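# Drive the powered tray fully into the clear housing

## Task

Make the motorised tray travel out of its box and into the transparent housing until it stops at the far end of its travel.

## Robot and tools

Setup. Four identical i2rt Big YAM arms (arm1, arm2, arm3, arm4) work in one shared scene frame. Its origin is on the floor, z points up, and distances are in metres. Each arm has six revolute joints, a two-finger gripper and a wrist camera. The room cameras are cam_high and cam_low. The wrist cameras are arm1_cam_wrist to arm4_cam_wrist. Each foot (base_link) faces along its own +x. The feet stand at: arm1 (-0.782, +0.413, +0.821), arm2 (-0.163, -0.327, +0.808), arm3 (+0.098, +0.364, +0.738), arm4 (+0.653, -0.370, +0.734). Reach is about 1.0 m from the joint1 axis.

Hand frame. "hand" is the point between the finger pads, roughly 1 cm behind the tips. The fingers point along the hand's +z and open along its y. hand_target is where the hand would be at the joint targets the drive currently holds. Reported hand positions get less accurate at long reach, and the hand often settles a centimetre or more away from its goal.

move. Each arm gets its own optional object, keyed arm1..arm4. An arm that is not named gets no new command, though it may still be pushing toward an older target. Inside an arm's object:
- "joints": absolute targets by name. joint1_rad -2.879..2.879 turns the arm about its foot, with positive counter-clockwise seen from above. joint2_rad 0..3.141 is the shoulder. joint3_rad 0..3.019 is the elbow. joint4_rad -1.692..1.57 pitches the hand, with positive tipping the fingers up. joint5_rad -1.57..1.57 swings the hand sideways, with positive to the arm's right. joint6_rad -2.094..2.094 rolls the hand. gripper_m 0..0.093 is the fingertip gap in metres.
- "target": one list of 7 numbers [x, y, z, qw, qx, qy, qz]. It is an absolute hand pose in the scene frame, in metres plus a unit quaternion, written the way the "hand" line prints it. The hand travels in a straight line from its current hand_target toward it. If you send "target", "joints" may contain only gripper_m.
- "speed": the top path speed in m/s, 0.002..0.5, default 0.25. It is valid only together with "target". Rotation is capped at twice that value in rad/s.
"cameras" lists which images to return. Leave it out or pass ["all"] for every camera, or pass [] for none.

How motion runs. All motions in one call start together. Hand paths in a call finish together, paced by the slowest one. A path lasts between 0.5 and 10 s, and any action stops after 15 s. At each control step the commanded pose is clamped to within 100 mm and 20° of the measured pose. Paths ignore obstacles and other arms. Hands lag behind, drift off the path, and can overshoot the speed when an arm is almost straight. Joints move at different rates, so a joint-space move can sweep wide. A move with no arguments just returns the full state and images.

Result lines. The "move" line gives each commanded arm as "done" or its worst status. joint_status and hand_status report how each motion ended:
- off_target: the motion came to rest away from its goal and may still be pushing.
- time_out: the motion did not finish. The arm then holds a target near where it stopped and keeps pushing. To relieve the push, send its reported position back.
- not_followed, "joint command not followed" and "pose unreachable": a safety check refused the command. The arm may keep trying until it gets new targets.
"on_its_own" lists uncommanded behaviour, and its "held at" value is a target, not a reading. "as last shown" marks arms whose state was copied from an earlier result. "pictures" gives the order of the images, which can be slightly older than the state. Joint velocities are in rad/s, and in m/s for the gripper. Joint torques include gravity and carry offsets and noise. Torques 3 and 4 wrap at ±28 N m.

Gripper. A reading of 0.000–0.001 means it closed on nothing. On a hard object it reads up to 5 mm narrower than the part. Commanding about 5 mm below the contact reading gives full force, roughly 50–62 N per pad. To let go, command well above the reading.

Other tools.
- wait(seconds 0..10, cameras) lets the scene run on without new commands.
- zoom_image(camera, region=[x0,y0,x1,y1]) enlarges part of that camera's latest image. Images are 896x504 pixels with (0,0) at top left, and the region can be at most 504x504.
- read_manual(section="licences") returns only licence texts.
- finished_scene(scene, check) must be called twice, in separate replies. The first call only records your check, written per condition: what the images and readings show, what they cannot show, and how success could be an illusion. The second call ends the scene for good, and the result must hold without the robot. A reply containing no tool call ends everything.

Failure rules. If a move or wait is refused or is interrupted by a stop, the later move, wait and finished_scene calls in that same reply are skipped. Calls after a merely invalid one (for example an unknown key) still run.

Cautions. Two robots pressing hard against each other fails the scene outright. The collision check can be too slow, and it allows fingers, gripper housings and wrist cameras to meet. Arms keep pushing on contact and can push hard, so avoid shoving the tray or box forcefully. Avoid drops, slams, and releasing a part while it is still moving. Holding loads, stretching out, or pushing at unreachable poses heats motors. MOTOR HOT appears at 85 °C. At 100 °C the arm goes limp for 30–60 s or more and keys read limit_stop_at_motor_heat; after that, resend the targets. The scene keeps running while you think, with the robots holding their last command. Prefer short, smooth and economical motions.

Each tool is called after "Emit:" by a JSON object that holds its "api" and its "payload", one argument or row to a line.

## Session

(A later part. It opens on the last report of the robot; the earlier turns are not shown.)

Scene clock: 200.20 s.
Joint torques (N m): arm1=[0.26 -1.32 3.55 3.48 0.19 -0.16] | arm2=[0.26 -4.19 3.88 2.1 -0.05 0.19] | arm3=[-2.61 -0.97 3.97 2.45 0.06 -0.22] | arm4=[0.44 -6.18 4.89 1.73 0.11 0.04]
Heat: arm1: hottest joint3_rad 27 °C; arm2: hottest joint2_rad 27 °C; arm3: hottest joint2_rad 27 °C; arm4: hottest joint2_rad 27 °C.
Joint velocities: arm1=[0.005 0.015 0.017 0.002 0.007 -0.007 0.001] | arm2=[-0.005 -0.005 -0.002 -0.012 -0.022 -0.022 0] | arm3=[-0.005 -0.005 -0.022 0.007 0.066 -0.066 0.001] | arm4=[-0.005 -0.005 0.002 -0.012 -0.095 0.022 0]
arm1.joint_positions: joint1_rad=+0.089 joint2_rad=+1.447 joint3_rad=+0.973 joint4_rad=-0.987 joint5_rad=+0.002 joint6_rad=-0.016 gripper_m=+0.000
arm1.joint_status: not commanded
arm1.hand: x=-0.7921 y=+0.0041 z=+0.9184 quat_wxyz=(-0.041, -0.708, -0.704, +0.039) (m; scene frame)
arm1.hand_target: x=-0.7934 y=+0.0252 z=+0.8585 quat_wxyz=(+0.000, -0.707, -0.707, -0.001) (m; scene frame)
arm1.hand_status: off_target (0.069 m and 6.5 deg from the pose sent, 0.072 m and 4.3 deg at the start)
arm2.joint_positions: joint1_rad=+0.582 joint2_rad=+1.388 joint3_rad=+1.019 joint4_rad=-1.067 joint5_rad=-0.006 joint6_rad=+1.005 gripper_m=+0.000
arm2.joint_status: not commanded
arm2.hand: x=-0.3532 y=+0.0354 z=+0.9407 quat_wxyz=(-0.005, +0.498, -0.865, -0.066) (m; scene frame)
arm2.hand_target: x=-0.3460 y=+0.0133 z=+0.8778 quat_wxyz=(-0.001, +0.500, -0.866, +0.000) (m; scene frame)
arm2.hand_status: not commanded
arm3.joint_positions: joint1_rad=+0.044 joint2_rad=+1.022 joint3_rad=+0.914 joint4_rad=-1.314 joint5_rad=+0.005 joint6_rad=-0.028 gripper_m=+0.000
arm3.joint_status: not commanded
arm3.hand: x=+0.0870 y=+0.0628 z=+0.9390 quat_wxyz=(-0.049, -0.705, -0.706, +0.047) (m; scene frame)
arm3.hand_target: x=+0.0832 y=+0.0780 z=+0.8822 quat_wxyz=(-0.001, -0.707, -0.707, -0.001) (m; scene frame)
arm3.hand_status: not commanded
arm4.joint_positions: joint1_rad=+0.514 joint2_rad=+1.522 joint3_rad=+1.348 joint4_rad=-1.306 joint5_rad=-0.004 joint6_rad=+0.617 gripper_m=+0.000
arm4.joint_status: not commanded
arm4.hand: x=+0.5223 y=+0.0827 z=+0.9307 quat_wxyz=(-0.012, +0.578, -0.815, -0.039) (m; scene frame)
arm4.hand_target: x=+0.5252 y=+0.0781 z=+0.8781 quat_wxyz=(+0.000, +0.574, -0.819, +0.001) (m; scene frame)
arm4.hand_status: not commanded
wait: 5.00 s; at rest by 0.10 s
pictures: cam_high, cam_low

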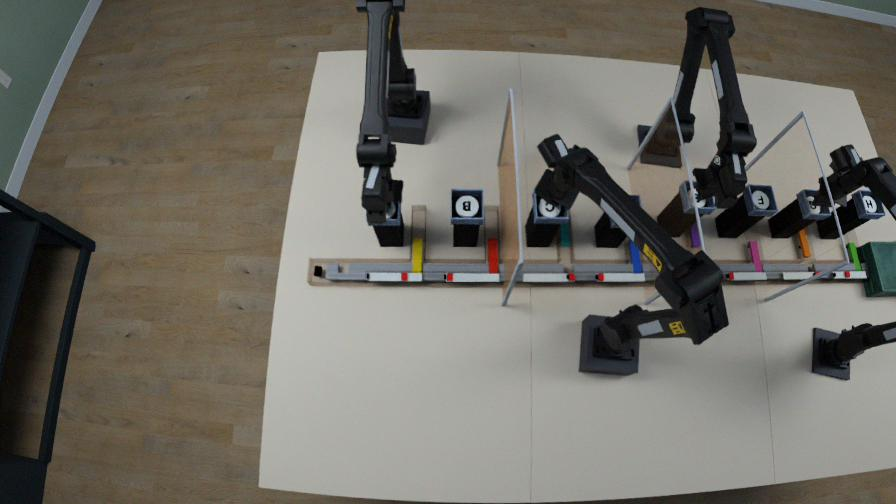

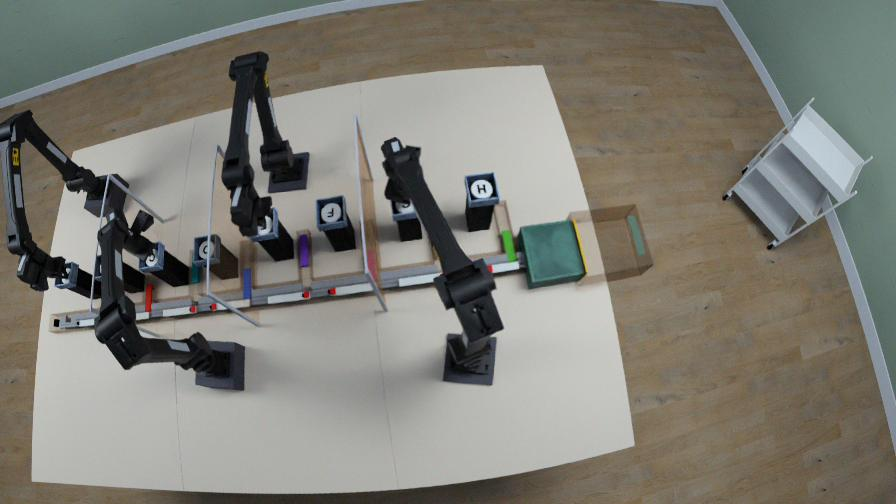

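Emit:
{"api": "move", "payload": {
  "arm1": {"target": [-0.794, 0.010, 0.98, 0, 0.7071, 0.7071, 0], "speed": 0.25},
  "cameras": ["arm1_cam_wrist", "cam_low"]
}}

Emit:
{"api": "zoom_image", "payload": {
  "camera": "cam_low",
  "region": [20, 220, 140, 340]
}}

Scene clock: 202.17 s.
Joint torques (N m): arm1=[0.21 -9.58 11.34 0.4 0.2 -0.15] | arm2=[0.09 -3.66 3.89 2.06 -0.06 0.17] | arm3=[-2.61 -0.91 4.03 2.48 0.07 -0.22] | arm4=[0.38 -6.18 4.89 1.72 0.11 0.05]
Heat: arm1: hottest joint3_rad 27 °C; arm2: hottest joint2_rad 27 °C; arm3: hottest joint2_rad 27 °C; arm4: hottest joint2_rad 27 °C.
move: arm1 off_target
Joint velocities: arm1=[-0.005 -0.005 0.012 0.002 0.022 0.095 0] | arm2=[-0.015 -0.005 -0.012 0.007 -0.007 0.037 -0.001] | arm3=[0.005 0.005 -0.007 -0.012 0.007 -0.066 -0.003] | arm4=[-0.005 -0.005 -0.002 0.002 0.007 0.022 0.001]
arm1.joint_positions: joint1_rad=+0.089 joint2_rad=+1.443 joint3_rad=+1.094 joint4_rad=-1.272 joint5_rad=+0.002 joint6_rad=-0.016 gripper_m=+0.000
arm1.joint_status: not commanded
arm1.hand: x=-0.7919 y=+0.0262 z=+0.9609 quat_wxyz=(+0.015, -0.709, -0.705, -0.018) (m; scene frame)
arm1.hand_target: x=-0.7939 y=+0.0098 z=+0.9804 quat_wxyz=(-0.001, -0.708, -0.706, +0.000) (m; scene frame)
arm1.hand_status: off_target (0.025 m and 2.7 deg from the pose sent, 0.062 m and 6.5 deg at the start)
arm2, arm3, arm4: as last shown
pictures: arm1_cam_wrist, cam_low
camera_calibration:
arm1_cam_wrist: T_world_to_cam=[[-0.999737, 0.00420123, -0.0225669, -0.7696], [-0.0113244, 0.764878, 0.644076, -0.646319], [0.0199668, 0.644162, -0.764629, 0.854641], [0, 0, 0, 1]] pos_world=[-0.793781, -0.0529382, 1.05239]

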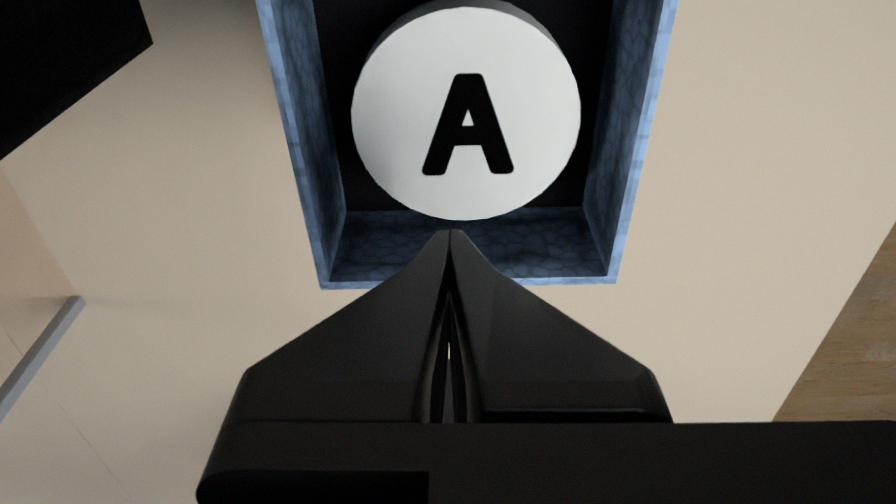

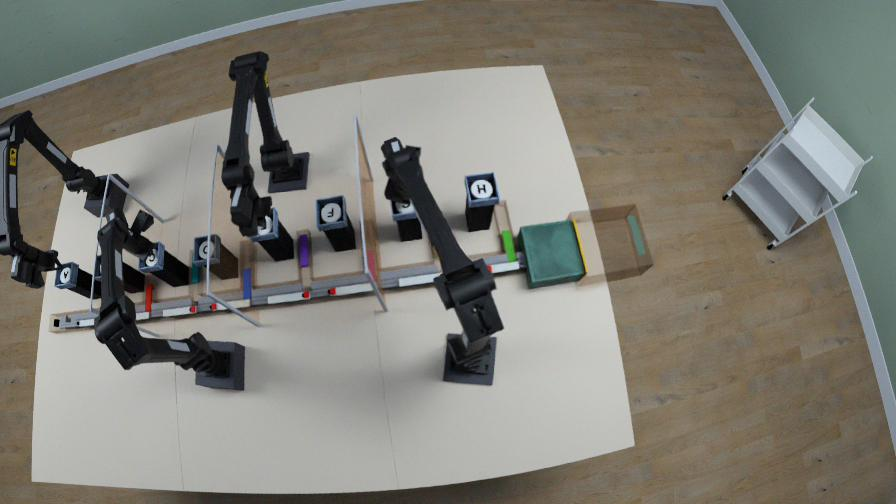

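Scaled by 4.200 from the camera's 896x504 image, which has a finer 1280x720 frame.

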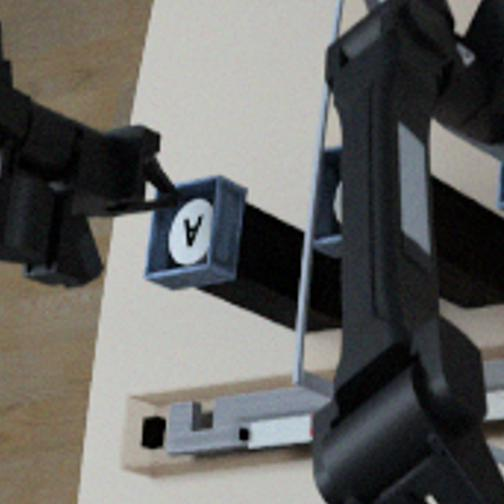

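Emit:
{"api": "move", "payload": {
  "arm1": {"target": [-0.794, 0.004, 0.97, 0, 0.7071, 0.7071, 0], "speed": 0.2},
  "cameras": ["arm1_cam_wrist"]
}}

Emit:
{"api": "move", "payload": {
  "arm1": {"target": [-0.794, 0.004, 0.875, 0, 0.7071, 0.7071, 0], "speed": 0.15},
  "cameras": ["arm1_cam_wrist", "cam_high"]
}}

Emit:
{"api": "wait", "payload": {
  "seconds": 3,
  "cameras": ["cam_high"]
}}

Emit:
{"api": "zoom_image", "payload": {
  "camera": "cam_high",
  "region": [370, 200, 450, 290]
}}

Scene clock: 203.30 s.
Joint torques (N m): arm1=[0.26 -8.29 10.92 1.2 0.22 -0.16] | arm2=[0.21 -3.96 3.75 2.07 -0.09 0.2] | arm3=[-2.73 -0.91 3.99 2.5 0.06 -0.23] | arm4=[0.44 -6.12 4.9 1.7 0.11 0.04]
Heat: arm1: hottest joint3_rad 27 °C; arm2: hottest joint2_rad 27 °C; arm3: hottest joint2_rad 27 °C; arm4: hottest joint2_rad 27 °C.
move: arm1 off_target
Joint velocities: arm1=[-0.005 -0.015 0.002 -0.002 -0.022 -0.007 -0.002] | arm2=[-0.024 0.005 0.007 0.002 -0.066 -0.022 0.001] | arm3=[-0.005 -0.005 -0.007 -0.002 0.022 -0.037 0] | arm4=[-0.005 -0.005 -0.012 0.007 -0.037 -0.095 0]
arm1.joint_positions: joint1_rad=+0.089 joint2_rad=+1.443 joint3_rad=+1.094 joint4_rad=-1.260 joint5_rad=+0.003 joint6_rad=-0.016 gripper_m=+0.000
arm1.joint_status: not commanded
arm1.hand: x=-0.7922 y=+0.0233 z=+0.9606 quat_wxyz=(+0.011, -0.709, -0.705, -0.014) (m; scene frame)
arm1.hand_target: x=-0.7942 y=+0.0046 z=+0.9699 quat_wxyz=(+0.000, -0.707, -0.707, +0.000) (m; scene frame)
arm1.hand_status: off_target (0.021 m and 2.1 deg from the pose sent, 0.024 m and 2.7 deg at the start)
arm2, arm3, arm4: as last shown
pictures: arm1_cam_wrist
camera_calibration:
arm1_cam_wrist: T_world_to_cam=[[-0.999767, 0.00398311, -0.0212256, -0.771158], [-0.0104117, 0.772182, 0.635316, -0.634964], [0.0189206, 0.635389, -0.77196, 0.862734], [0, 0, 0, 1]] pos_world=[-0.793913, -0.0547923, 1.05303]

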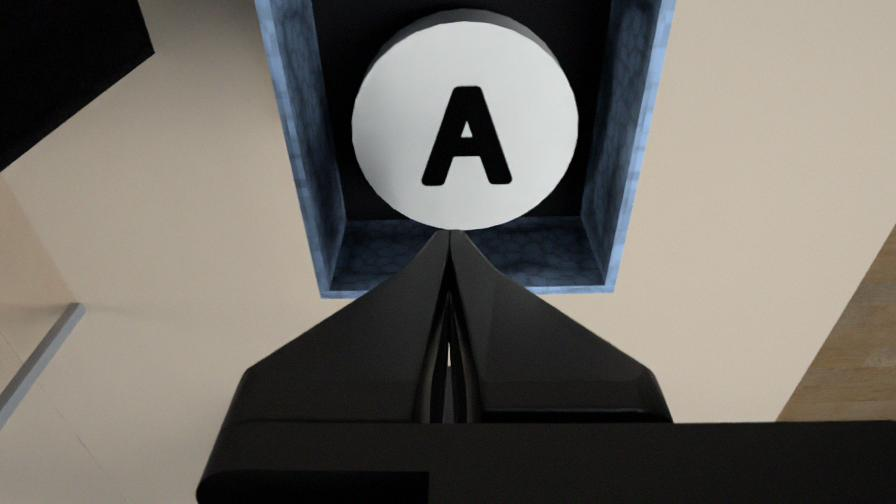

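Scene clock: 204.63 s.
Joint torques (N m): arm1=[0.26 -4.48 4.63 2.8 0.18 -0.17] | arm2=[-0.09 -4.07 3.86 2.06 -0.05 0.17] | arm3=[-2.61 -0.97 3.99 2.47 0.06 -0.23] | arm4=[0.44 -6.12 4.9 1.72 0.11 0.04]
Heat: arm1: hottest joint3_rad 27 °C; arm2: hottest joint2_rad 27 °C; arm3: hottest joint2_rad 27 °C; arm4: hottest joint2_rad 27 °C.
move: arm1 off_target
Joint velocities: arm1=[0.005 -0.015 -0.002 0.012 0.037 -0.007 0] | arm2=[-0.015 0.005 -0.002 0.002 0.007 -0.11 0] | arm3=[-0.015 -0.005 -0.012 -0.007 -0.022 -0.037 -0.001] | arm4=[-0.005 -0.005 -0.012 -0.002 -0.11 0.022 0.001]
arm1.joint_positions: joint1_rad=+0.089 joint2_rad=+1.488 joint3_rad=+1.027 joint4_rad=-1.040 joint5_rad=+0.004 joint6_rad=-0.016 gripper_m=+0.000
arm1.joint_status: not commanded
arm1.hand: x=-0.7926 y=-0.0040 z=+0.9210 quat_wxyz=(-0.027, -0.709, -0.705, +0.025) (m; scene frame)
arm1.hand_target: x=-0.7939 y=+0.0092 z=+0.8786 quat_wxyz=(+0.000, -0.707, -0.707, +0.000) (m; scene frame)
arm1.hand_status: off_target (0.047 m and 4.2 deg from the pose sent, 0.088 m and 2.1 deg at the start)
arm2, arm3, arm4: as last shown
pictures: arm1_cam_wrist, cam_high
camera_calibration:
arm1_cam_wrist: T_world_to_cam=[[-0.999819, 0.00255506, -0.0188622, -0.774491], [-0.00819082, 0.836756, 0.547514, -0.505861], [0.017182, 0.54757, -0.836584, 0.907188], [0, 0, 0, 1]] pos_world=[-0.794081, -0.0714873, 1.0213]

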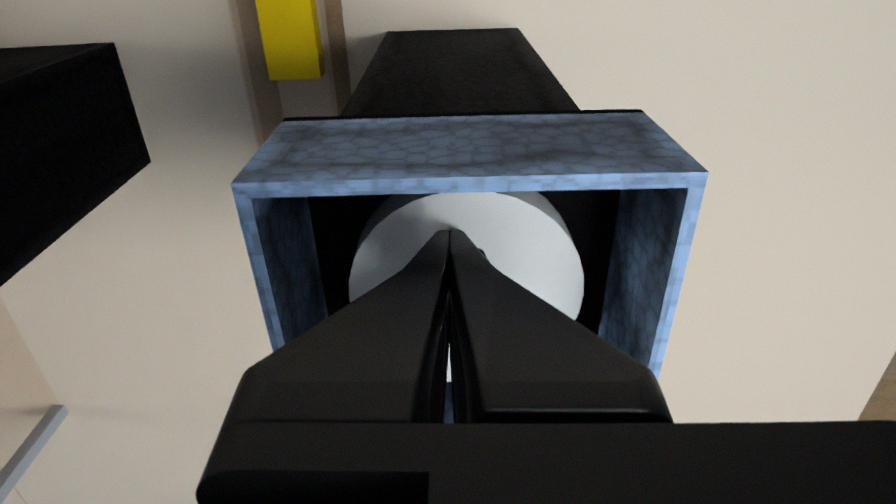

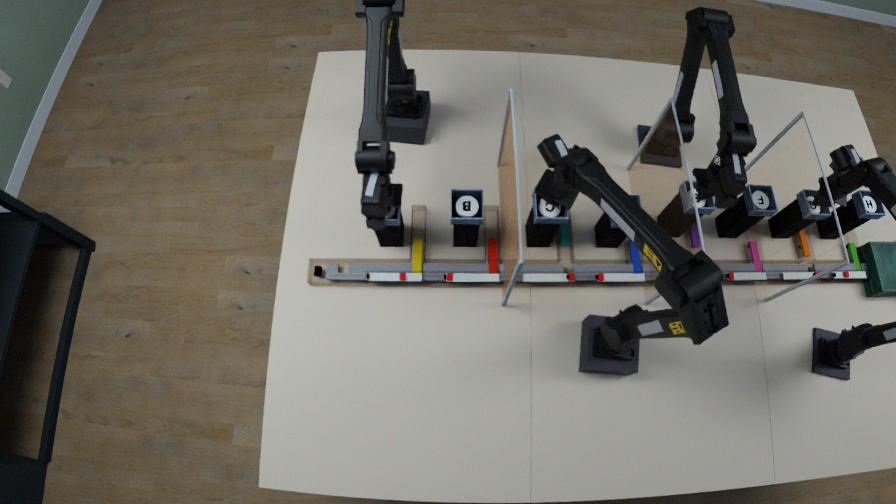

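Scene clock: 207.63 s.
Joint torques (N m): arm1=[0.15 -4.66 4.57 2.84 0.18 -0.16] | arm2=[0.38 -3.84 3.9 2.09 -0.04 0.16] | arm3=[-2.78 -0.97 4 2.51 0.06 -0.22] | arm4=[0.44 -6.12 4.89 1.7 0.11 0.04]
Heat: arm1: hottest joint3_rad 27 °C; arm2: hottest joint2_rad 27 °C; arm3: hottest joint2_rad 27 °C; arm4: hottest joint2_rad 27 °C.
Joint velocities: arm1=[-0.005 0.005 -0.012 -0.032 -0.051 -0.022 -0.002] | arm2=[-0.005 0.015 0.002 0.027 -0.007 -0.007 0] | arm3=[0.005 0.005 -0.017 0.002 -0.007 -0.066 0.001] | arm4=[-0.015 0.005 -0.007 -0.007 0.051 0.022 0]
arm1.joint_positions: joint1_rad=+0.089 joint2_rad=+1.488 joint3_rad=+1.027 joint4_rad=-1.039 joint5_rad=+0.004 joint6_rad=-0.016 gripper_m=+0.000
arm1.joint_status: not commanded
arm1.hand: x=-0.7926 y=-0.0041 z=+0.9210 quat_wxyz=(-0.027, -0.709, -0.705, +0.026) (m; scene frame)
arm1.hand_target: x=-0.7939 y=+0.0092 z=+0.8786 quat_wxyz=(+0.000, -0.707, -0.707, +0.000) (m; scene frame)
arm1.hand_status: off_target (0.047 m and 4.3 deg from the pose sent, 0.088 m and 2.1 deg at the start)
arm2.joint_positions: joint1_rad=+0.582 joint2_rad=+1.388 joint3_rad=+1.019 joint4_rad=-1.067 joint5_rad=-0.006 joint6_rad=+1.005 gripper_m=+0.000
arm2.joint_status: not commanded
arm2.hand: x=-0.3532 y=+0.0354 z=+0.9407 quat_wxyz=(-0.005, +0.498, -0.865, -0.066) (m; scene frame)
arm2.hand_target: x=-0.3460 y=+0.0133 z=+0.8778 quat_wxyz=(-0.001, +0.500, -0.866, +0.000) (m; scene frame)
arm2.hand_status: not commanded
arm3.joint_positions: joint1_rad=+0.044 joint2_rad=+1.022 joint3_rad=+0.914 joint4_rad=-1.314 joint5_rad=+0.005 joint6_rad=-0.028 gripper_m=+0.000
arm3.joint_status: not commanded
arm3.hand: x=+0.0870 y=+0.0628 z=+0.9390 quat_wxyz=(-0.049, -0.705, -0.706, +0.047) (m; scene frame)
arm3.hand_target: x=+0.0832 y=+0.0780 z=+0.8822 quat_wxyz=(-0.001, -0.707, -0.707, -0.001) (m; scene frame)
arm3.hand_status: not commanded
arm4.joint_positions: joint1_rad=+0.514 joint2_rad=+1.522 joint3_rad=+1.348 joint4_rad=-1.306 joint5_rad=-0.004 joint6_rad=+0.617 gripper_m=+0.000
arm4.joint_status: not commanded
arm4.hand: x=+0.5223 y=+0.0827 z=+0.9307 quat_wxyz=(-0.012, +0.578, -0.815, -0.039) (m; scene frame)
arm4.hand_target: x=+0.5252 y=+0.0781 z=+0.8781 quat_wxyz=(+0.000, +0.574, -0.819, +0.001) (m; scene frame)
arm4.hand_status: not commanded
wait: 3.00 s; at rest by 0.27 s
pictures: cam_high

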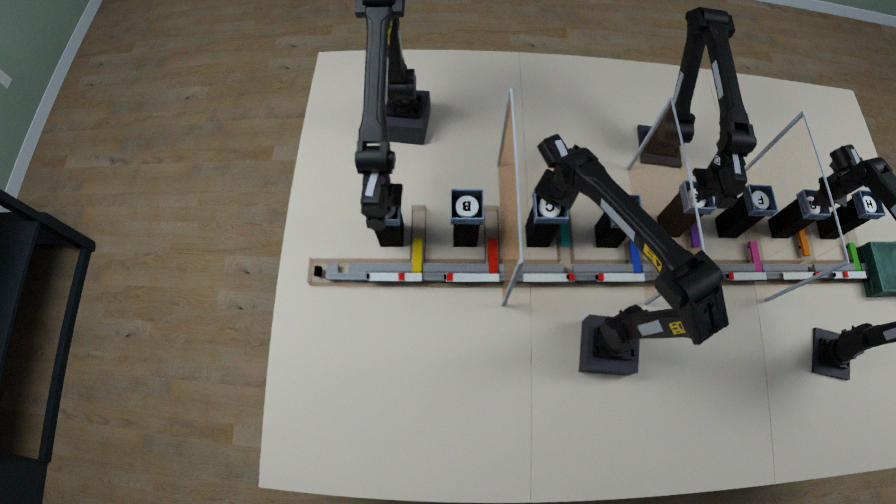

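Scaled by 5.600 from the camera's 896x504 image, which has a finer 1280x720 frame.

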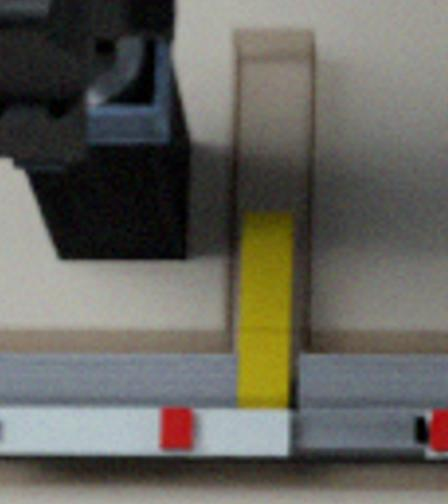

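Emit:
{"api": "wait", "payload": {
  "seconds": 10,
  "cameras": ["cam_high"]
}}

Emit:
{"api": "zoom_image", "payload": {
  "camera": "cam_high",
  "region": [370, 200, 450, 290]
}}

Emit:
{"api": "zoom_image", "payload": {
  "camera": "cam_high",
  "region": [790, 200, 870, 290]
}}

Scene clock: 219.00 s.
Joint torques (N m): arm1=[0.09 -4.66 4.64 2.86 0.19 -0.17] | arm2=[0.26 -3.78 3.77 2.09 -0.05 0.19] | arm3=[-2.61 -0.91 4.01 2.47 0.06 -0.23] | arm4=[0.38 -6.12 4.89 1.72 0.11 0.04]
Heat: arm1: hottest joint3_rad 27 °C; arm2: hottest joint2_rad 27 °C; arm3: hottest joint2_rad 27 °C; arm4: hottest joint2_rad 27 °C.
Joint velocities: arm1=[-0.005 -0.015 -0.002 -0.027 0.007 0.007 0.001] | arm2=[0.015 -0.005 -0.017 -0.012 -0.037 -0.007 -0.001] | arm3=[-0.024 -0.015 0.007 -0.007 -0.066 -0.081 0] | arm4=[-0.024 0.005 -0.002 0.002 0.007 -0.066 0.001]
arm1.joint_positions: joint1_rad=+0.089 joint2_rad=+1.488 joint3_rad=+1.027 joint4_rad=-1.039 joint5_rad=+0.004 joint6_rad=-0.016 gripper_m=+0.000
arm1.joint_status: not commanded
arm1.hand: x=-0.7926 y=-0.0041 z=+0.9210 quat_wxyz=(-0.027, -0.709, -0.705, +0.026) (m; scene frame)
arm1.hand_target: x=-0.7939 y=+0.0092 z=+0.8786 quat_wxyz=(+0.000, -0.707, -0.707, +0.000) (m; scene frame)
arm1.hand_status: off_target (0.047 m and 4.3 deg from the pose sent, 0.088 m and 2.1 deg at the start)
arm2.joint_positions: joint1_rad=+0.582 joint2_rad=+1.388 joint3_rad=+1.019 joint4_rad=-1.067 joint5_rad=-0.006 joint6_rad=+1.005 gripper_m=+0.000
arm2.joint_status: not commanded
arm2.hand: x=-0.3532 y=+0.0354 z=+0.9407 quat_wxyz=(-0.005, +0.498, -0.865, -0.066) (m; scene frame)
arm2.hand_target: x=-0.3460 y=+0.0133 z=+0.8778 quat_wxyz=(-0.001, +0.500, -0.866, +0.000) (m; scene frame)
arm2.hand_status: not commanded
arm3.joint_positions: joint1_rad=+0.044 joint2_rad=+1.022 joint3_rad=+0.914 joint4_rad=-1.314 joint5_rad=+0.005 joint6_rad=-0.028 gripper_m=+0.000
arm3.joint_status: not commanded
arm3.hand: x=+0.0870 y=+0.0628 z=+0.9390 quat_wxyz=(-0.049, -0.705, -0.706, +0.047) (m; scene frame)
arm3.hand_target: x=+0.0832 y=+0.0780 z=+0.8822 quat_wxyz=(-0.001, -0.707, -0.707, -0.001) (m; scene frame)
arm3.hand_status: not commanded
arm4.joint_positions: joint1_rad=+0.514 joint2_rad=+1.522 joint3_rad=+1.348 joint4_rad=-1.306 joint5_rad=-0.004 joint6_rad=+0.617 gripper_m=+0.000
arm4.joint_status: not commanded
arm4.hand: x=+0.5223 y=+0.0827 z=+0.9307 quat_wxyz=(-0.012, +0.578, -0.815, -0.039) (m; scene frame)
arm4.hand_target: x=+0.5252 y=+0.0781 z=+0.8781 quat_wxyz=(+0.000, +0.574, -0.819, +0.001) (m; scene frame)
arm4.hand_status: not commanded
wait: 10.00 s; at rest from the start
pictures: cam_high

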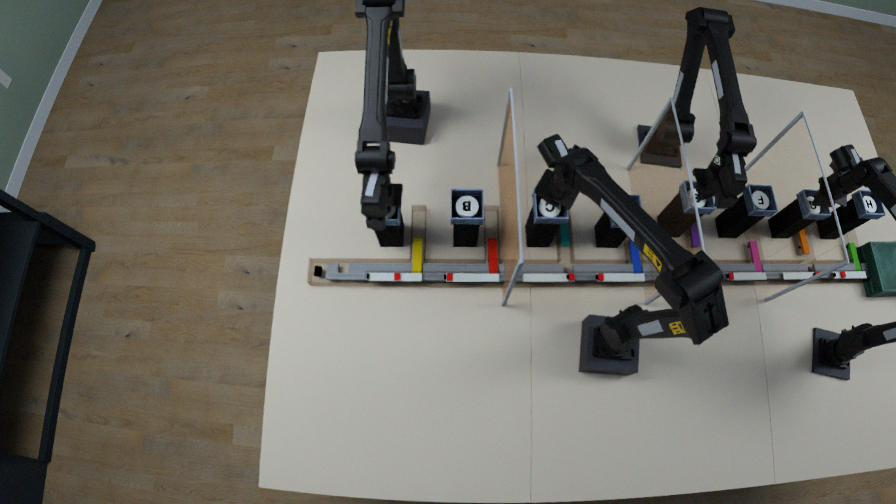

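Scaled by 5.600 from the camera's 896x504 image, which has a finer 1280x720 frame.

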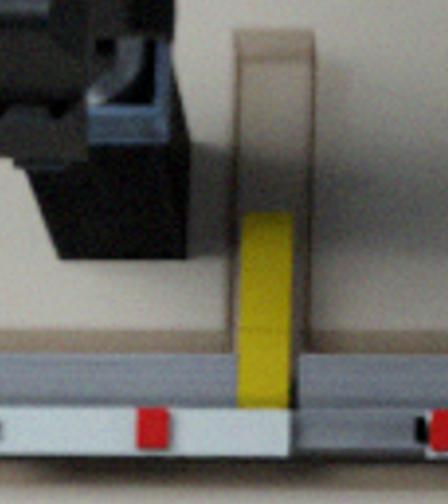

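Scaled by 5.600 from the camera's 896x504 image, which has a finer 1280x720 frame.

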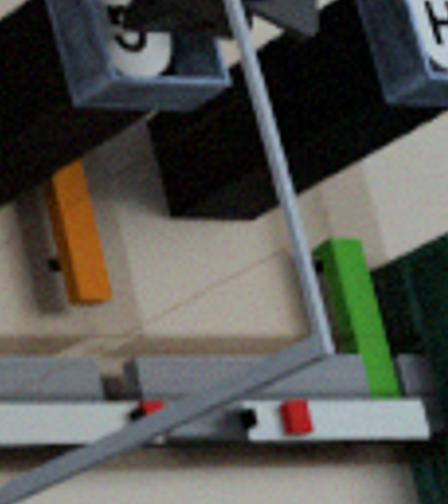

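Emit:
{"api": "wait", "payload": {
  "seconds": 10,
  "cameras": []
}}

Emit:
{"api": "wait", "payload": {
  "seconds": 10,
  "cameras": []
}}

Emit:
{"api": "wait", "payload": {
  "seconds": 10,
  "cameras": []
}}

Emit:
{"api": "wait", "payload": {
  "seconds": 10,
  "cameras": []
}}

Emit:
{"api": "wait", "payload": {
  "seconds": 10,
  "cameras": ["cam_high"]
}}

Emit:
{"api": "zoom_image", "payload": {
  "camera": "cam_high",
  "region": [370, 200, 450, 290]
}}

Emit:
{"api": "zoom_image", "payload": {
  "camera": "cam_high",
  "region": [790, 200, 870, 290]
}}

Scene clock: 229.67 s.
Joint torques (N m): arm1=[0.09 -4.6 4.62 2.81 0.18 -0.16] | arm2=[0.21 -3.55 3.99 2.18 -0.08 0.18] | arm3=[-2.67 -0.97 4 2.47 0.07 -0.23] | arm4=[0.44 -6.12 4.89 1.7 0.11 0.04]
Heat: arm1: hottest joint3_rad 27 °C; arm2: hottest joint2_rad 27 °C; arm3: hottest joint2_rad 27 °C; arm4: hottest joint2_rad 27 °C.
Joint velocities: arm1=[-0.005 0.005 -0.002 0.022 -0.007 -0.081 0] | arm2=[-0.005 -0.015 -0.007 -0.007 -0.051 -0.022 0] | arm3=[0.005 0.005 0.002 0.002 -0.007 0.007 0] | arm4=[-0.005 0.015 0.012 -0.002 -0.007 -0.037 0]
arm1.joint_positions: joint1_rad=+0.089 joint2_rad=+1.488 joint3_rad=+1.027 joint4_rad=-1.039 joint5_rad=+0.004 joint6_rad=-0.016 gripper_m=+0.000
arm1.joint_status: not commanded
arm1.hand: x=-0.7926 y=-0.0041 z=+0.9210 quat_wxyz=(-0.027, -0.709, -0.705, +0.026) (m; scene frame)
arm1.hand_target: x=-0.7939 y=+0.0092 z=+0.8786 quat_wxyz=(+0.000, -0.707, -0.707, +0.000) (m; scene frame)
arm1.hand_status: off_target (0.047 m and 4.3 deg from the pose sent, 0.088 m and 2.1 deg at the start)
arm2.joint_positions: joint1_rad=+0.582 joint2_rad=+1.388 joint3_rad=+1.019 joint4_rad=-1.067 joint5_rad=-0.006 joint6_rad=+1.005 gripper_m=+0.000
arm2.joint_status: not commanded
arm2.hand: x=-0.3532 y=+0.0354 z=+0.9407 quat_wxyz=(-0.005, +0.498, -0.865, -0.066) (m; scene frame)
arm2.hand_target: x=-0.3460 y=+0.0133 z=+0.8778 quat_wxyz=(-0.001, +0.500, -0.866, +0.000) (m; scene frame)
arm2.hand_status: not commanded
arm3.joint_positions: joint1_rad=+0.044 joint2_rad=+1.022 joint3_rad=+0.914 joint4_rad=-1.314 joint5_rad=+0.005 joint6_rad=-0.028 gripper_m=+0.000
arm3.joint_status: not commanded
arm3.hand: x=+0.0870 y=+0.0628 z=+0.9390 quat_wxyz=(-0.049, -0.705, -0.706, +0.047) (m; scene frame)
arm3.hand_target: x=+0.0832 y=+0.0780 z=+0.8822 quat_wxyz=(-0.001, -0.707, -0.707, -0.001) (m; scene frame)
arm3.hand_status: not commanded
arm4.joint_positions: joint1_rad=+0.514 joint2_rad=+1.522 joint3_rad=+1.348 joint4_rad=-1.306 joint5_rad=-0.004 joint6_rad=+0.617 gripper_m=+0.000
arm4.joint_status: not commanded
arm4.hand: x=+0.5223 y=+0.0827 z=+0.9307 quat_wxyz=(-0.012, +0.578, -0.815, -0.039) (m; scene frame)
arm4.hand_target: x=+0.5252 y=+0.0781 z=+0.8781 quat_wxyz=(+0.000, +0.574, -0.819, +0.001) (m; scene frame)
arm4.hand_status: not commanded
wait: 10.00 s; at rest from the start
pictures: none
No camera images: "cameras" was empty.

Scene clock: 239.67 s.
Joint torques (N m): arm1=[0.21 -4.66 4.66 2.88 0.18 -0.16] | arm2=[0.38 -4.07 3.84 2.13 -0.07 0.17] | arm3=[-2.73 -0.97 4.01 2.47 0.06 -0.23] | arm4=[0.44 -6.12 4.89 1.7 0.11 0.04]
Heat: arm1: hottest joint3_rad 27 °C; arm2: hottest joint2_rad 27 °C; arm3: hottest joint2_rad 27 °C; arm4: hottest joint2_rad 27 °C.
Joint velocities: arm1=[-0.005 -0.015 -0.012 0.007 -0.022 -0.037 -0.001] | arm2=[-0.005 -0.024 0.002 -0.002 0.022 0.051 0] | arm3=[0.005 -0.024 -0.007 -0.007 -0.051 -0.022 0.001] | arm4=[-0.024 0.015 0.002 -0.002 -0.051 0.007 0]
arm1.joint_positions: joint1_rad=+0.089 joint2_rad=+1.488 joint3_rad=+1.027 joint4_rad=-1.039 joint5_rad=+0.004 joint6_rad=-0.016 gripper_m=+0.000
arm1.joint_status: not commanded
arm1.hand: x=-0.7926 y=-0.0041 z=+0.9210 quat_wxyz=(-0.027, -0.709, -0.705, +0.026) (m; scene frame)
arm1.hand_target: x=-0.7939 y=+0.0092 z=+0.8786 quat_wxyz=(+0.000, -0.707, -0.707, +0.000) (m; scene frame)
arm1.hand_status: off_target (0.047 m and 4.3 deg from the pose sent, 0.088 m and 2.1 deg at the start)
arm2.joint_positions: joint1_rad=+0.582 joint2_rad=+1.388 joint3_rad=+1.019 joint4_rad=-1.067 joint5_rad=-0.006 joint6_rad=+1.005 gripper_m=+0.000
arm2.joint_status: not commanded
arm2.hand: x=-0.3532 y=+0.0354 z=+0.9407 quat_wxyz=(-0.005, +0.498, -0.865, -0.066) (m; scene frame)
arm2.hand_target: x=-0.3460 y=+0.0133 z=+0.8778 quat_wxyz=(-0.001, +0.500, -0.866, +0.000) (m; scene frame)
arm2.hand_status: not commanded
arm3.joint_positions: joint1_rad=+0.044 joint2_rad=+1.022 joint3_rad=+0.914 joint4_rad=-1.314 joint5_rad=+0.005 joint6_rad=-0.028 gripper_m=+0.000
arm3.joint_status: not commanded
arm3.hand: x=+0.0870 y=+0.0628 z=+0.9390 quat_wxyz=(-0.049, -0.705, -0.706, +0.047) (m; scene frame)
arm3.hand_target: x=+0.0832 y=+0.0780 z=+0.8822 quat_wxyz=(-0.001, -0.707, -0.707, -0.001) (m; scene frame)
arm3.hand_status: not commanded
arm4.joint_positions: joint1_rad=+0.514 joint2_rad=+1.522 joint3_rad=+1.348 joint4_rad=-1.306 joint5_rad=-0.004 joint6_rad=+0.617 gripper_m=+0.000
arm4.joint_status: not commanded
arm4.hand: x=+0.5223 y=+0.0827 z=+0.9307 quat_wxyz=(-0.012, +0.578, -0.815, -0.039) (m; scene frame)
arm4.hand_target: x=+0.5252 y=+0.0781 z=+0.8781 quat_wxyz=(+0.000, +0.574, -0.819, +0.001) (m; scene frame)
arm4.hand_status: not commanded
wait: 10.00 s; at rest by 0.27 s
pictures: none
No camera images: "cameras" was empty.

Scene clock: 249.67 s.
Joint torques (N m): arm1=[0.15 -4.66 4.62 2.84 0.19 -0.17] | arm2=[-0.09 -4.07 3.82 2.06 -0.08 0.2] | arm3=[-2.61 -0.91 4.01 2.47 0.06 -0.23] | arm4=[0.38 -6.12 4.9 1.73 0.11 0.05]
Heat: arm1: hottest joint3_rad 27 °C; arm2: hottest joint2_rad 27 °C; arm3: hottest joint2_rad 27 °C; arm4: hottest joint2_rad 27 °C.
Joint velocities: arm1=[-0.024 -0.005 0.007 -0.007 0.081 -0.037 0] | arm2=[-0.005 -0.005 -0.002 0.002 0.022 0.022 0] | arm3=[-0.015 -0.005 -0.007 -0.012 -0.037 0.007 0.002] | arm4=[-0.005 -0.005 -0.002 -0.007 -0.037 -0.022 0]
arm1.joint_positions: joint1_rad=+0.089 joint2_rad=+1.488 joint3_rad=+1.027 joint4_rad=-1.039 joint5_rad=+0.004 joint6_rad=-0.016 gripper_m=+0.000
arm1.joint_status: not commanded
arm1.hand: x=-0.7926 y=-0.0041 z=+0.9210 quat_wxyz=(-0.027, -0.709, -0.705, +0.026) (m; scene frame)
arm1.hand_target: x=-0.7939 y=+0.0092 z=+0.8786 quat_wxyz=(+0.000, -0.707, -0.707, +0.000) (m; scene frame)
arm1.hand_status: off_target (0.047 m and 4.3 deg from the pose sent, 0.088 m and 2.1 deg at the start)
arm2.joint_positions: joint1_rad=+0.582 joint2_rad=+1.388 joint3_rad=+1.019 joint4_rad=-1.067 joint5_rad=-0.006 joint6_rad=+1.005 gripper_m=+0.000
arm2.joint_status: not commanded
arm2.hand: x=-0.3532 y=+0.0354 z=+0.9407 quat_wxyz=(-0.005, +0.498, -0.865, -0.066) (m; scene frame)
arm2.hand_target: x=-0.3460 y=+0.0133 z=+0.8778 quat_wxyz=(-0.001, +0.500, -0.866, +0.000) (m; scene frame)
arm2.hand_status: not commanded
arm3.joint_positions: joint1_rad=+0.044 joint2_rad=+1.022 joint3_rad=+0.914 joint4_rad=-1.314 joint5_rad=+0.005 joint6_rad=-0.028 gripper_m=+0.000
arm3.joint_status: not commanded
arm3.hand: x=+0.0870 y=+0.0628 z=+0.9390 quat_wxyz=(-0.049, -0.705, -0.706, +0.047) (m; scene frame)
arm3.hand_target: x=+0.0832 y=+0.0780 z=+0.8822 quat_wxyz=(-0.001, -0.707, -0.707, -0.001) (m; scene frame)
arm3.hand_status: not commanded
arm4.joint_positions: joint1_rad=+0.514 joint2_rad=+1.522 joint3_rad=+1.348 joint4_rad=-1.306 joint5_rad=-0.004 joint6_rad=+0.617 gripper_m=+0.000
arm4.joint_status: not commanded
arm4.hand: x=+0.5223 y=+0.0827 z=+0.9307 quat_wxyz=(-0.012, +0.578, -0.815, -0.039) (m; scene frame)
arm4.hand_target: x=+0.5252 y=+0.0781 z=+0.8781 quat_wxyz=(+0.000, +0.574, -0.819, +0.001) (m; scene frame)
arm4.hand_status: not commanded
wait: 10.00 s; at rest by 0.27 s
pictures: none
No camera images: "cameras" was empty.

Scene clock: 259.67 s.
Joint torques (N m): arm1=[0.03 -4.54 4.62 2.8 0.18 -0.16] | arm2=[-0.21 -3.72 3.84 2.17 -0.05 0.19] | arm3=[-2.61 -0.91 3.99 2.48 0.06 -0.22] | arm4=[0.44 -6.12 4.89 1.73 0.11 0.05]
Heat: arm1: hottest joint3_rad 27 °C; arm2: hottest joint2_rad 27 °C; arm3: hottest joint2_rad 27 °C; arm4: hottest joint2_rad 27 °C.
Joint velocities: arm1=[-0.034 -0.005 -0.007 0.007 -0.051 0.037 0.001] | arm2=[-0.005 -0.015 0.002 -0.007 0.007 0.037 0] | arm3=[-0.005 -0.005 0.002 -0.002 0.066 -0.139 -0.001] | arm4=[-0.024 0.005 0.007 -0.002 0.007 -0.051 0.001]
arm1.joint_positions: joint1_rad=+0.089 joint2_rad=+1.488 joint3_rad=+1.027 joint4_rad=-1.039 joint5_rad=+0.004 joint6_rad=-0.016 gripper_m=+0.000
arm1.joint_status: not commanded
arm1.hand: x=-0.7926 y=-0.0041 z=+0.9210 quat_wxyz=(-0.027, -0.709, -0.705, +0.026) (m; scene frame)
arm1.hand_target: x=-0.7939 y=+0.0092 z=+0.8786 quat_wxyz=(+0.000, -0.707, -0.707, +0.000) (m; scene frame)
arm1.hand_status: off_target (0.047 m and 4.3 deg from the pose sent, 0.088 m and 2.1 deg at the start)
arm2.joint_positions: joint1_rad=+0.582 joint2_rad=+1.388 joint3_rad=+1.019 joint4_rad=-1.067 joint5_rad=-0.006 joint6_rad=+1.005 gripper_m=+0.000
arm2.joint_status: not commanded
arm2.hand: x=-0.3532 y=+0.0354 z=+0.9407 quat_wxyz=(-0.005, +0.498, -0.865, -0.066) (m; scene frame)
arm2.hand_target: x=-0.3460 y=+0.0133 z=+0.8778 quat_wxyz=(-0.001, +0.500, -0.866, +0.000) (m; scene frame)
arm2.hand_status: not commanded
arm3.joint_positions: joint1_rad=+0.044 joint2_rad=+1.022 joint3_rad=+0.914 joint4_rad=-1.314 joint5_rad=+0.005 joint6_rad=-0.028 gripper_m=+0.000
arm3.joint_status: not commanded
arm3.hand: x=+0.0870 y=+0.0628 z=+0.9390 quat_wxyz=(-0.049, -0.705, -0.706, +0.047) (m; scene frame)
arm3.hand_target: x=+0.0832 y=+0.0780 z=+0.8822 quat_wxyz=(-0.001, -0.707, -0.707, -0.001) (m; scene frame)
arm3.hand_status: not commanded
arm4.joint_positions: joint1_rad=+0.514 joint2_rad=+1.522 joint3_rad=+1.348 joint4_rad=-1.306 joint5_rad=-0.004 joint6_rad=+0.617 gripper_m=+0.000
arm4.joint_status: not commanded
arm4.hand: x=+0.5223 y=+0.0827 z=+0.9307 quat_wxyz=(-0.012, +0.578, -0.815, -0.039) (m; scene frame)
arm4.hand_target: x=+0.5252 y=+0.0781 z=+0.8781 quat_wxyz=(+0.000, +0.574, -0.819, +0.001) (m; scene frame)
arm4.hand_status: not commanded
wait: 10.00 s; at rest by 0.27 s
pictures: none
No camera images: "cameras" was empty.

Scene clock: 269.67 s.
Joint torques (N m): arm1=[0.15 -4.72 4.66 2.86 0.18 -0.15] | arm2=[0.38 -4.25 3.81 2.15 -0.05 0.15] | arm3=[-2.67 -0.97 4.01 2.48 0.07 -0.22] | arm4=[0.44 -6.12 4.89 1.72 0.11 0.04]
Heat: arm1: hottest joint3_rad 27 °C; arm2: hottest joint2_rad 27 °C; arm3: hottest joint2_rad 27 °C; arm4: hottest joint2_rad 27 °C.
Joint velocities: arm1=[-0.015 -0.005 -0.017 0.012 -0.051 -0.007 0] | arm2=[-0.015 -0.005 -0.012 -0.012 -0.007 -0.11 0] | arm3=[-0.005 -0.005 -0.007 -0.002 0.037 0.022 -0.001] | arm4=[-0.015 -0.005 -0.002 0.002 -0.051 0.007 -0.001]
arm1.joint_positions: joint1_rad=+0.089 joint2_rad=+1.488 joint3_rad=+1.027 joint4_rad=-1.039 joint5_rad=+0.004 joint6_rad=-0.016 gripper_m=+0.000
arm1.joint_status: not commanded
arm1.hand: x=-0.7926 y=-0.0041 z=+0.9210 quat_wxyz=(-0.027, -0.709, -0.705, +0.026) (m; scene frame)
arm1.hand_target: x=-0.7939 y=+0.0092 z=+0.8786 quat_wxyz=(+0.000, -0.707, -0.707, +0.000) (m; scene frame)
arm1.hand_status: off_target (0.047 m and 4.3 deg from the pose sent, 0.088 m and 2.1 deg at the start)
arm2.joint_positions: joint1_rad=+0.582 joint2_rad=+1.388 joint3_rad=+1.019 joint4_rad=-1.067 joint5_rad=-0.006 joint6_rad=+1.005 gripper_m=+0.000
arm2.joint_status: not commanded
arm2.hand: x=-0.3532 y=+0.0354 z=+0.9407 quat_wxyz=(-0.005, +0.498, -0.865, -0.066) (m; scene frame)
arm2.hand_target: x=-0.3460 y=+0.0133 z=+0.8778 quat_wxyz=(-0.001, +0.500, -0.866, +0.000) (m; scene frame)
arm2.hand_status: not commanded
arm3.joint_positions: joint1_rad=+0.044 joint2_rad=+1.022 joint3_rad=+0.914 joint4_rad=-1.314 joint5_rad=+0.005 joint6_rad=-0.028 gripper_m=+0.000
arm3.joint_status: not commanded
arm3.hand: x=+0.0870 y=+0.0628 z=+0.9390 quat_wxyz=(-0.049, -0.705, -0.706, +0.047) (m; scene frame)
arm3.hand_target: x=+0.0832 y=+0.0780 z=+0.8822 quat_wxyz=(-0.001, -0.707, -0.707, -0.001) (m; scene frame)
arm3.hand_status: not commanded
arm4.joint_positions: joint1_rad=+0.514 joint2_rad=+1.522 joint3_rad=+1.348 joint4_rad=-1.306 joint5_rad=-0.004 joint6_rad=+0.617 gripper_m=+0.000
arm4.joint_status: not commanded
arm4.hand: x=+0.5223 y=+0.0827 z=+0.9307 quat_wxyz=(-0.012, +0.578, -0.815, -0.039) (m; scene frame)
arm4.hand_target: x=+0.5252 y=+0.0781 z=+0.8781 quat_wxyz=(+0.000, +0.574, -0.819, +0.001) (m; scene frame)
arm4.hand_status: not commanded
wait: 10.00 s; at rest by 0.27 s
pictures: cam_high

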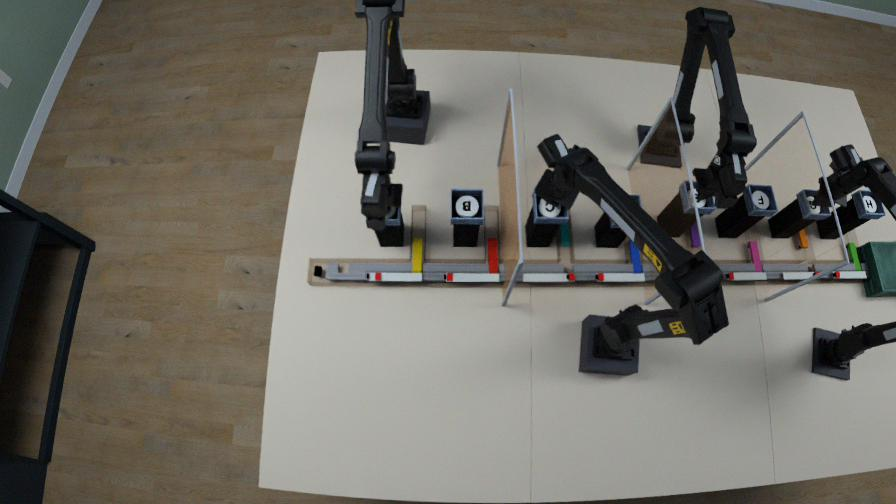

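Scaled by 5.600 from the camera's 896x504 image, which has a finer 1280x720 frame.

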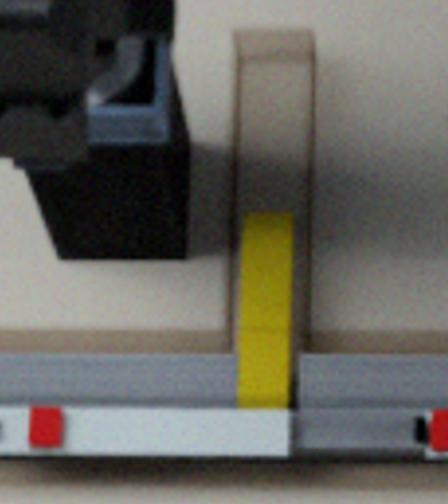

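Scaled by 5.600 from the camera's 896x504 image, which has a finer 1280x720 frame.

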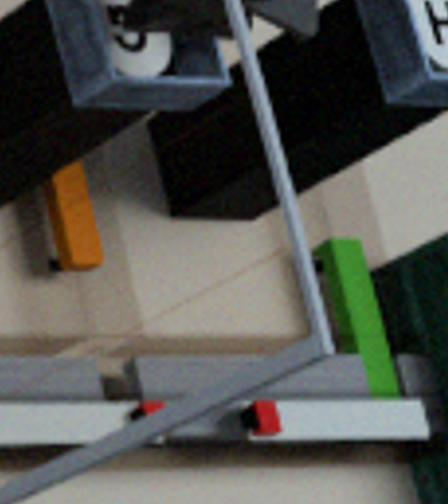

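Emit:
{"api": "wait", "payload": {
  "seconds": 10,
  "cameras": []
}}

Emit:
{"api": "wait", "payload": {
  "seconds": 10,
  "cameras": ["cam_high"]
}}

Emit:
{"api": "zoom_image", "payload": {
  "camera": "cam_high",
  "region": [360, 200, 440, 290]
}}

Emit:
{"api": "zoom_image", "payload": {
  "camera": "cam_high",
  "region": [790, 200, 870, 290]
}}

Scene clock: 279.80 s.
Joint torques (N m): arm1=[0.26 -4.6 4.63 2.86 0.18 -0.17] | arm2=[-0.09 -3.84 3.84 2.03 -0.07 0.17] | arm3=[-2.67 -0.91 3.96 2.45 0.07 -0.23] | arm4=[0.44 -6.12 4.88 1.72 0.11 0.04]
Heat: arm1: hottest joint3_rad 27 °C; arm2: hottest joint2_rad 27 °C; arm3: hottest joint2_rad 27 °C; arm4: hottest joint2_rad 27 °C.
Joint velocities: arm1=[-0.005 0.005 -0.002 -0.012 0.037 -0.051 -0.001] | arm2=[-0.005 0.005 0.002 -0.017 0.022 -0.007 -0.001] | arm3=[-0.005 -0.005 -0.002 -0.022 -0.051 -0.022 0] | arm4=[0.005 -0.005 0.012 0.007 -0.051 -0.007 0.001]
arm1.joint_positions: joint1_rad=+0.089 joint2_rad=+1.488 joint3_rad=+1.027 joint4_rad=-1.039 joint5_rad=+0.004 joint6_rad=-0.016 gripper_m=+0.000
arm1.joint_status: not commanded
arm1.hand: x=-0.7926 y=-0.0041 z=+0.9210 quat_wxyz=(-0.027, -0.709, -0.705, +0.026) (m; scene frame)
arm1.hand_target: x=-0.7939 y=+0.0092 z=+0.8786 quat_wxyz=(+0.000, -0.707, -0.707, +0.000) (m; scene frame)
arm1.hand_status: off_target (0.047 m and 4.3 deg from the pose sent, 0.088 m and 2.1 deg at the start)
arm2.joint_positions: joint1_rad=+0.582 joint2_rad=+1.388 joint3_rad=+1.019 joint4_rad=-1.067 joint5_rad=-0.006 joint6_rad=+1.005 gripper_m=+0.000
arm2.joint_status: not commanded
arm2.hand: x=-0.3532 y=+0.0354 z=+0.9407 quat_wxyz=(-0.005, +0.498, -0.865, -0.066) (m; scene frame)
arm2.hand_target: x=-0.3460 y=+0.0133 z=+0.8778 quat_wxyz=(-0.001, +0.500, -0.866, +0.000) (m; scene frame)
arm2.hand_status: not commanded
arm3.joint_positions: joint1_rad=+0.044 joint2_rad=+1.022 joint3_rad=+0.914 joint4_rad=-1.314 joint5_rad=+0.005 joint6_rad=-0.028 gripper_m=+0.000
arm3.joint_status: not commanded
arm3.hand: x=+0.0870 y=+0.0628 z=+0.9390 quat_wxyz=(-0.049, -0.705, -0.706, +0.047) (m; scene frame)
arm3.hand_target: x=+0.0832 y=+0.0780 z=+0.8822 quat_wxyz=(-0.001, -0.707, -0.707, -0.001) (m; scene frame)
arm3.hand_status: not commanded
arm4.joint_positions: joint1_rad=+0.514 joint2_rad=+1.522 joint3_rad=+1.348 joint4_rad=-1.306 joint5_rad=-0.004 joint6_rad=+0.617 gripper_m=+0.000
arm4.joint_status: not commanded
arm4.hand: x=+0.5223 y=+0.0827 z=+0.9307 quat_wxyz=(-0.012, +0.578, -0.815, -0.039) (m; scene frame)
arm4.hand_target: x=+0.5252 y=+0.0781 z=+0.8781 quat_wxyz=(+0.000, +0.574, -0.819, +0.001) (m; scene frame)
arm4.hand_status: not commanded
wait: 10.00 s; at rest by 0.13 s
pictures: none
No camera images: "cameras" was empty.

Scene clock: 289.80 s.
Joint torques (N m): arm1=[0.15 -4.54 4.63 2.81 0.18 -0.18] | arm2=[0.09 -3.9 3.96 2.04 -0.09 0.18] | arm3=[-2.73 -0.97 4 2.5 0.06 -0.22] | arm4=[0.38 -6.12 4.9 1.72 0.11 0.04]
Heat: arm1: hottest joint3_rad 27 °C; arm2: hottest joint2_rad 27 °C; arm3: hottest joint2_rad 27 °C; arm4: hottest joint2_rad 27 °C.
Joint velocities: arm1=[0.005 -0.005 -0.002 -0.007 0.007 0.051 -0.001] | arm2=[-0.005 -0.015 -0.022 -0.007 -0.051 0.022 0.002] | arm3=[-0.015 -0.015 -0.002 0.027 -0.051 0.007 -0.001] | arm4=[-0.005 0.005 0.007 -0.002 -0.051 -0.022 0]
arm1.joint_positions: joint1_rad=+0.089 joint2_rad=+1.488 joint3_rad=+1.027 joint4_rad=-1.039 joint5_rad=+0.004 joint6_rad=-0.016 gripper_m=+0.000
arm1.joint_status: not commanded
arm1.hand: x=-0.7926 y=-0.0041 z=+0.9210 quat_wxyz=(-0.027, -0.709, -0.705, +0.026) (m; scene frame)
arm1.hand_target: x=-0.7939 y=+0.0092 z=+0.8786 quat_wxyz=(+0.000, -0.707, -0.707, +0.000) (m; scene frame)
arm1.hand_status: off_target (0.047 m and 4.3 deg from the pose sent, 0.088 m and 2.1 deg at the start)
arm2.joint_positions: joint1_rad=+0.582 joint2_rad=+1.388 joint3_rad=+1.019 joint4_rad=-1.067 joint5_rad=-0.006 joint6_rad=+1.005 gripper_m=+0.000
arm2.joint_status: not commanded
arm2.hand: x=-0.3532 y=+0.0354 z=+0.9407 quat_wxyz=(-0.005, +0.498, -0.865, -0.066) (m; scene frame)
arm2.hand_target: x=-0.3460 y=+0.0133 z=+0.8778 quat_wxyz=(-0.001, +0.500, -0.866, +0.000) (m; scene frame)
arm2.hand_status: not commanded
arm3.joint_positions: joint1_rad=+0.044 joint2_rad=+1.022 joint3_rad=+0.914 joint4_rad=-1.314 joint5_rad=+0.005 joint6_rad=-0.028 gripper_m=+0.000
arm3.joint_status: not commanded
arm3.hand: x=+0.0870 y=+0.0628 z=+0.9390 quat_wxyz=(-0.049, -0.705, -0.706, +0.047) (m; scene frame)
arm3.hand_target: x=+0.0832 y=+0.0780 z=+0.8822 quat_wxyz=(-0.001, -0.707, -0.707, -0.001) (m; scene frame)
arm3.hand_status: not commanded
arm4.joint_positions: joint1_rad=+0.514 joint2_rad=+1.522 joint3_rad=+1.348 joint4_rad=-1.306 joint5_rad=-0.004 joint6_rad=+0.617 gripper_m=+0.000
arm4.joint_status: not commanded
arm4.hand: x=+0.5223 y=+0.0827 z=+0.9307 quat_wxyz=(-0.012, +0.578, -0.815, -0.039) (m; scene frame)
arm4.hand_target: x=+0.5252 y=+0.0781 z=+0.8781 quat_wxyz=(+0.000, +0.574, -0.819, +0.001) (m; scene frame)
arm4.hand_status: not commanded
wait: 10.00 s; at rest by 0.27 s
pictures: cam_high

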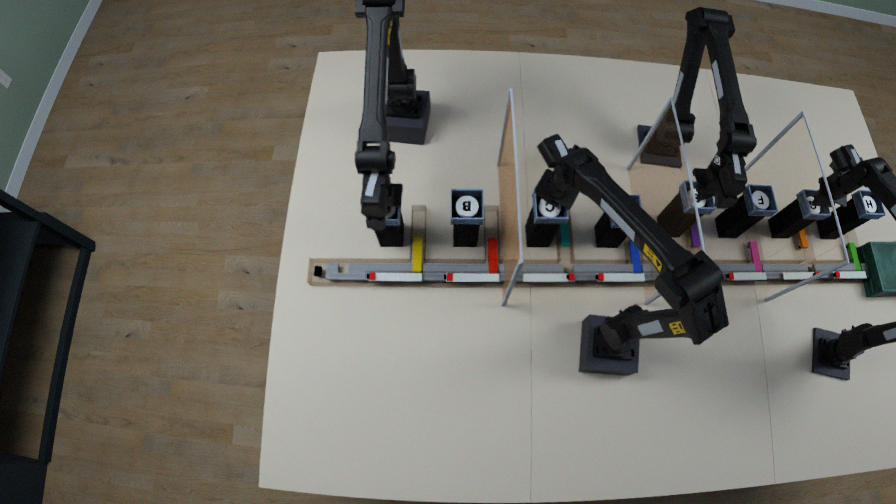

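Scaled by 5.600 from the camera's 896x504 image, which has a finer 1280x720 frame.

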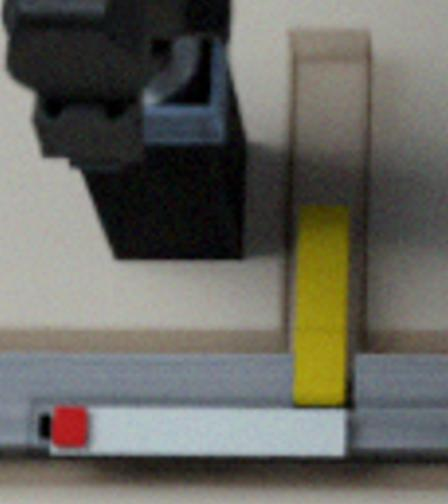

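Scaled by 5.600 from the camera's 896x504 image, which has a finer 1280x720 frame.

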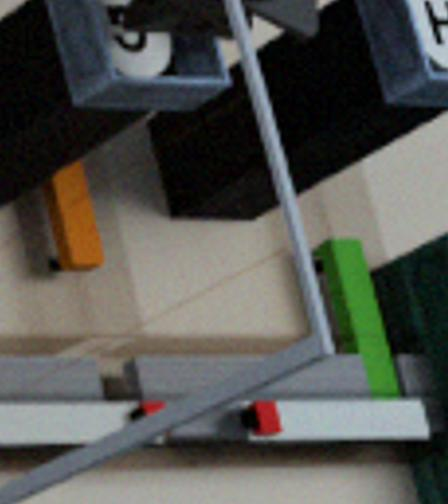

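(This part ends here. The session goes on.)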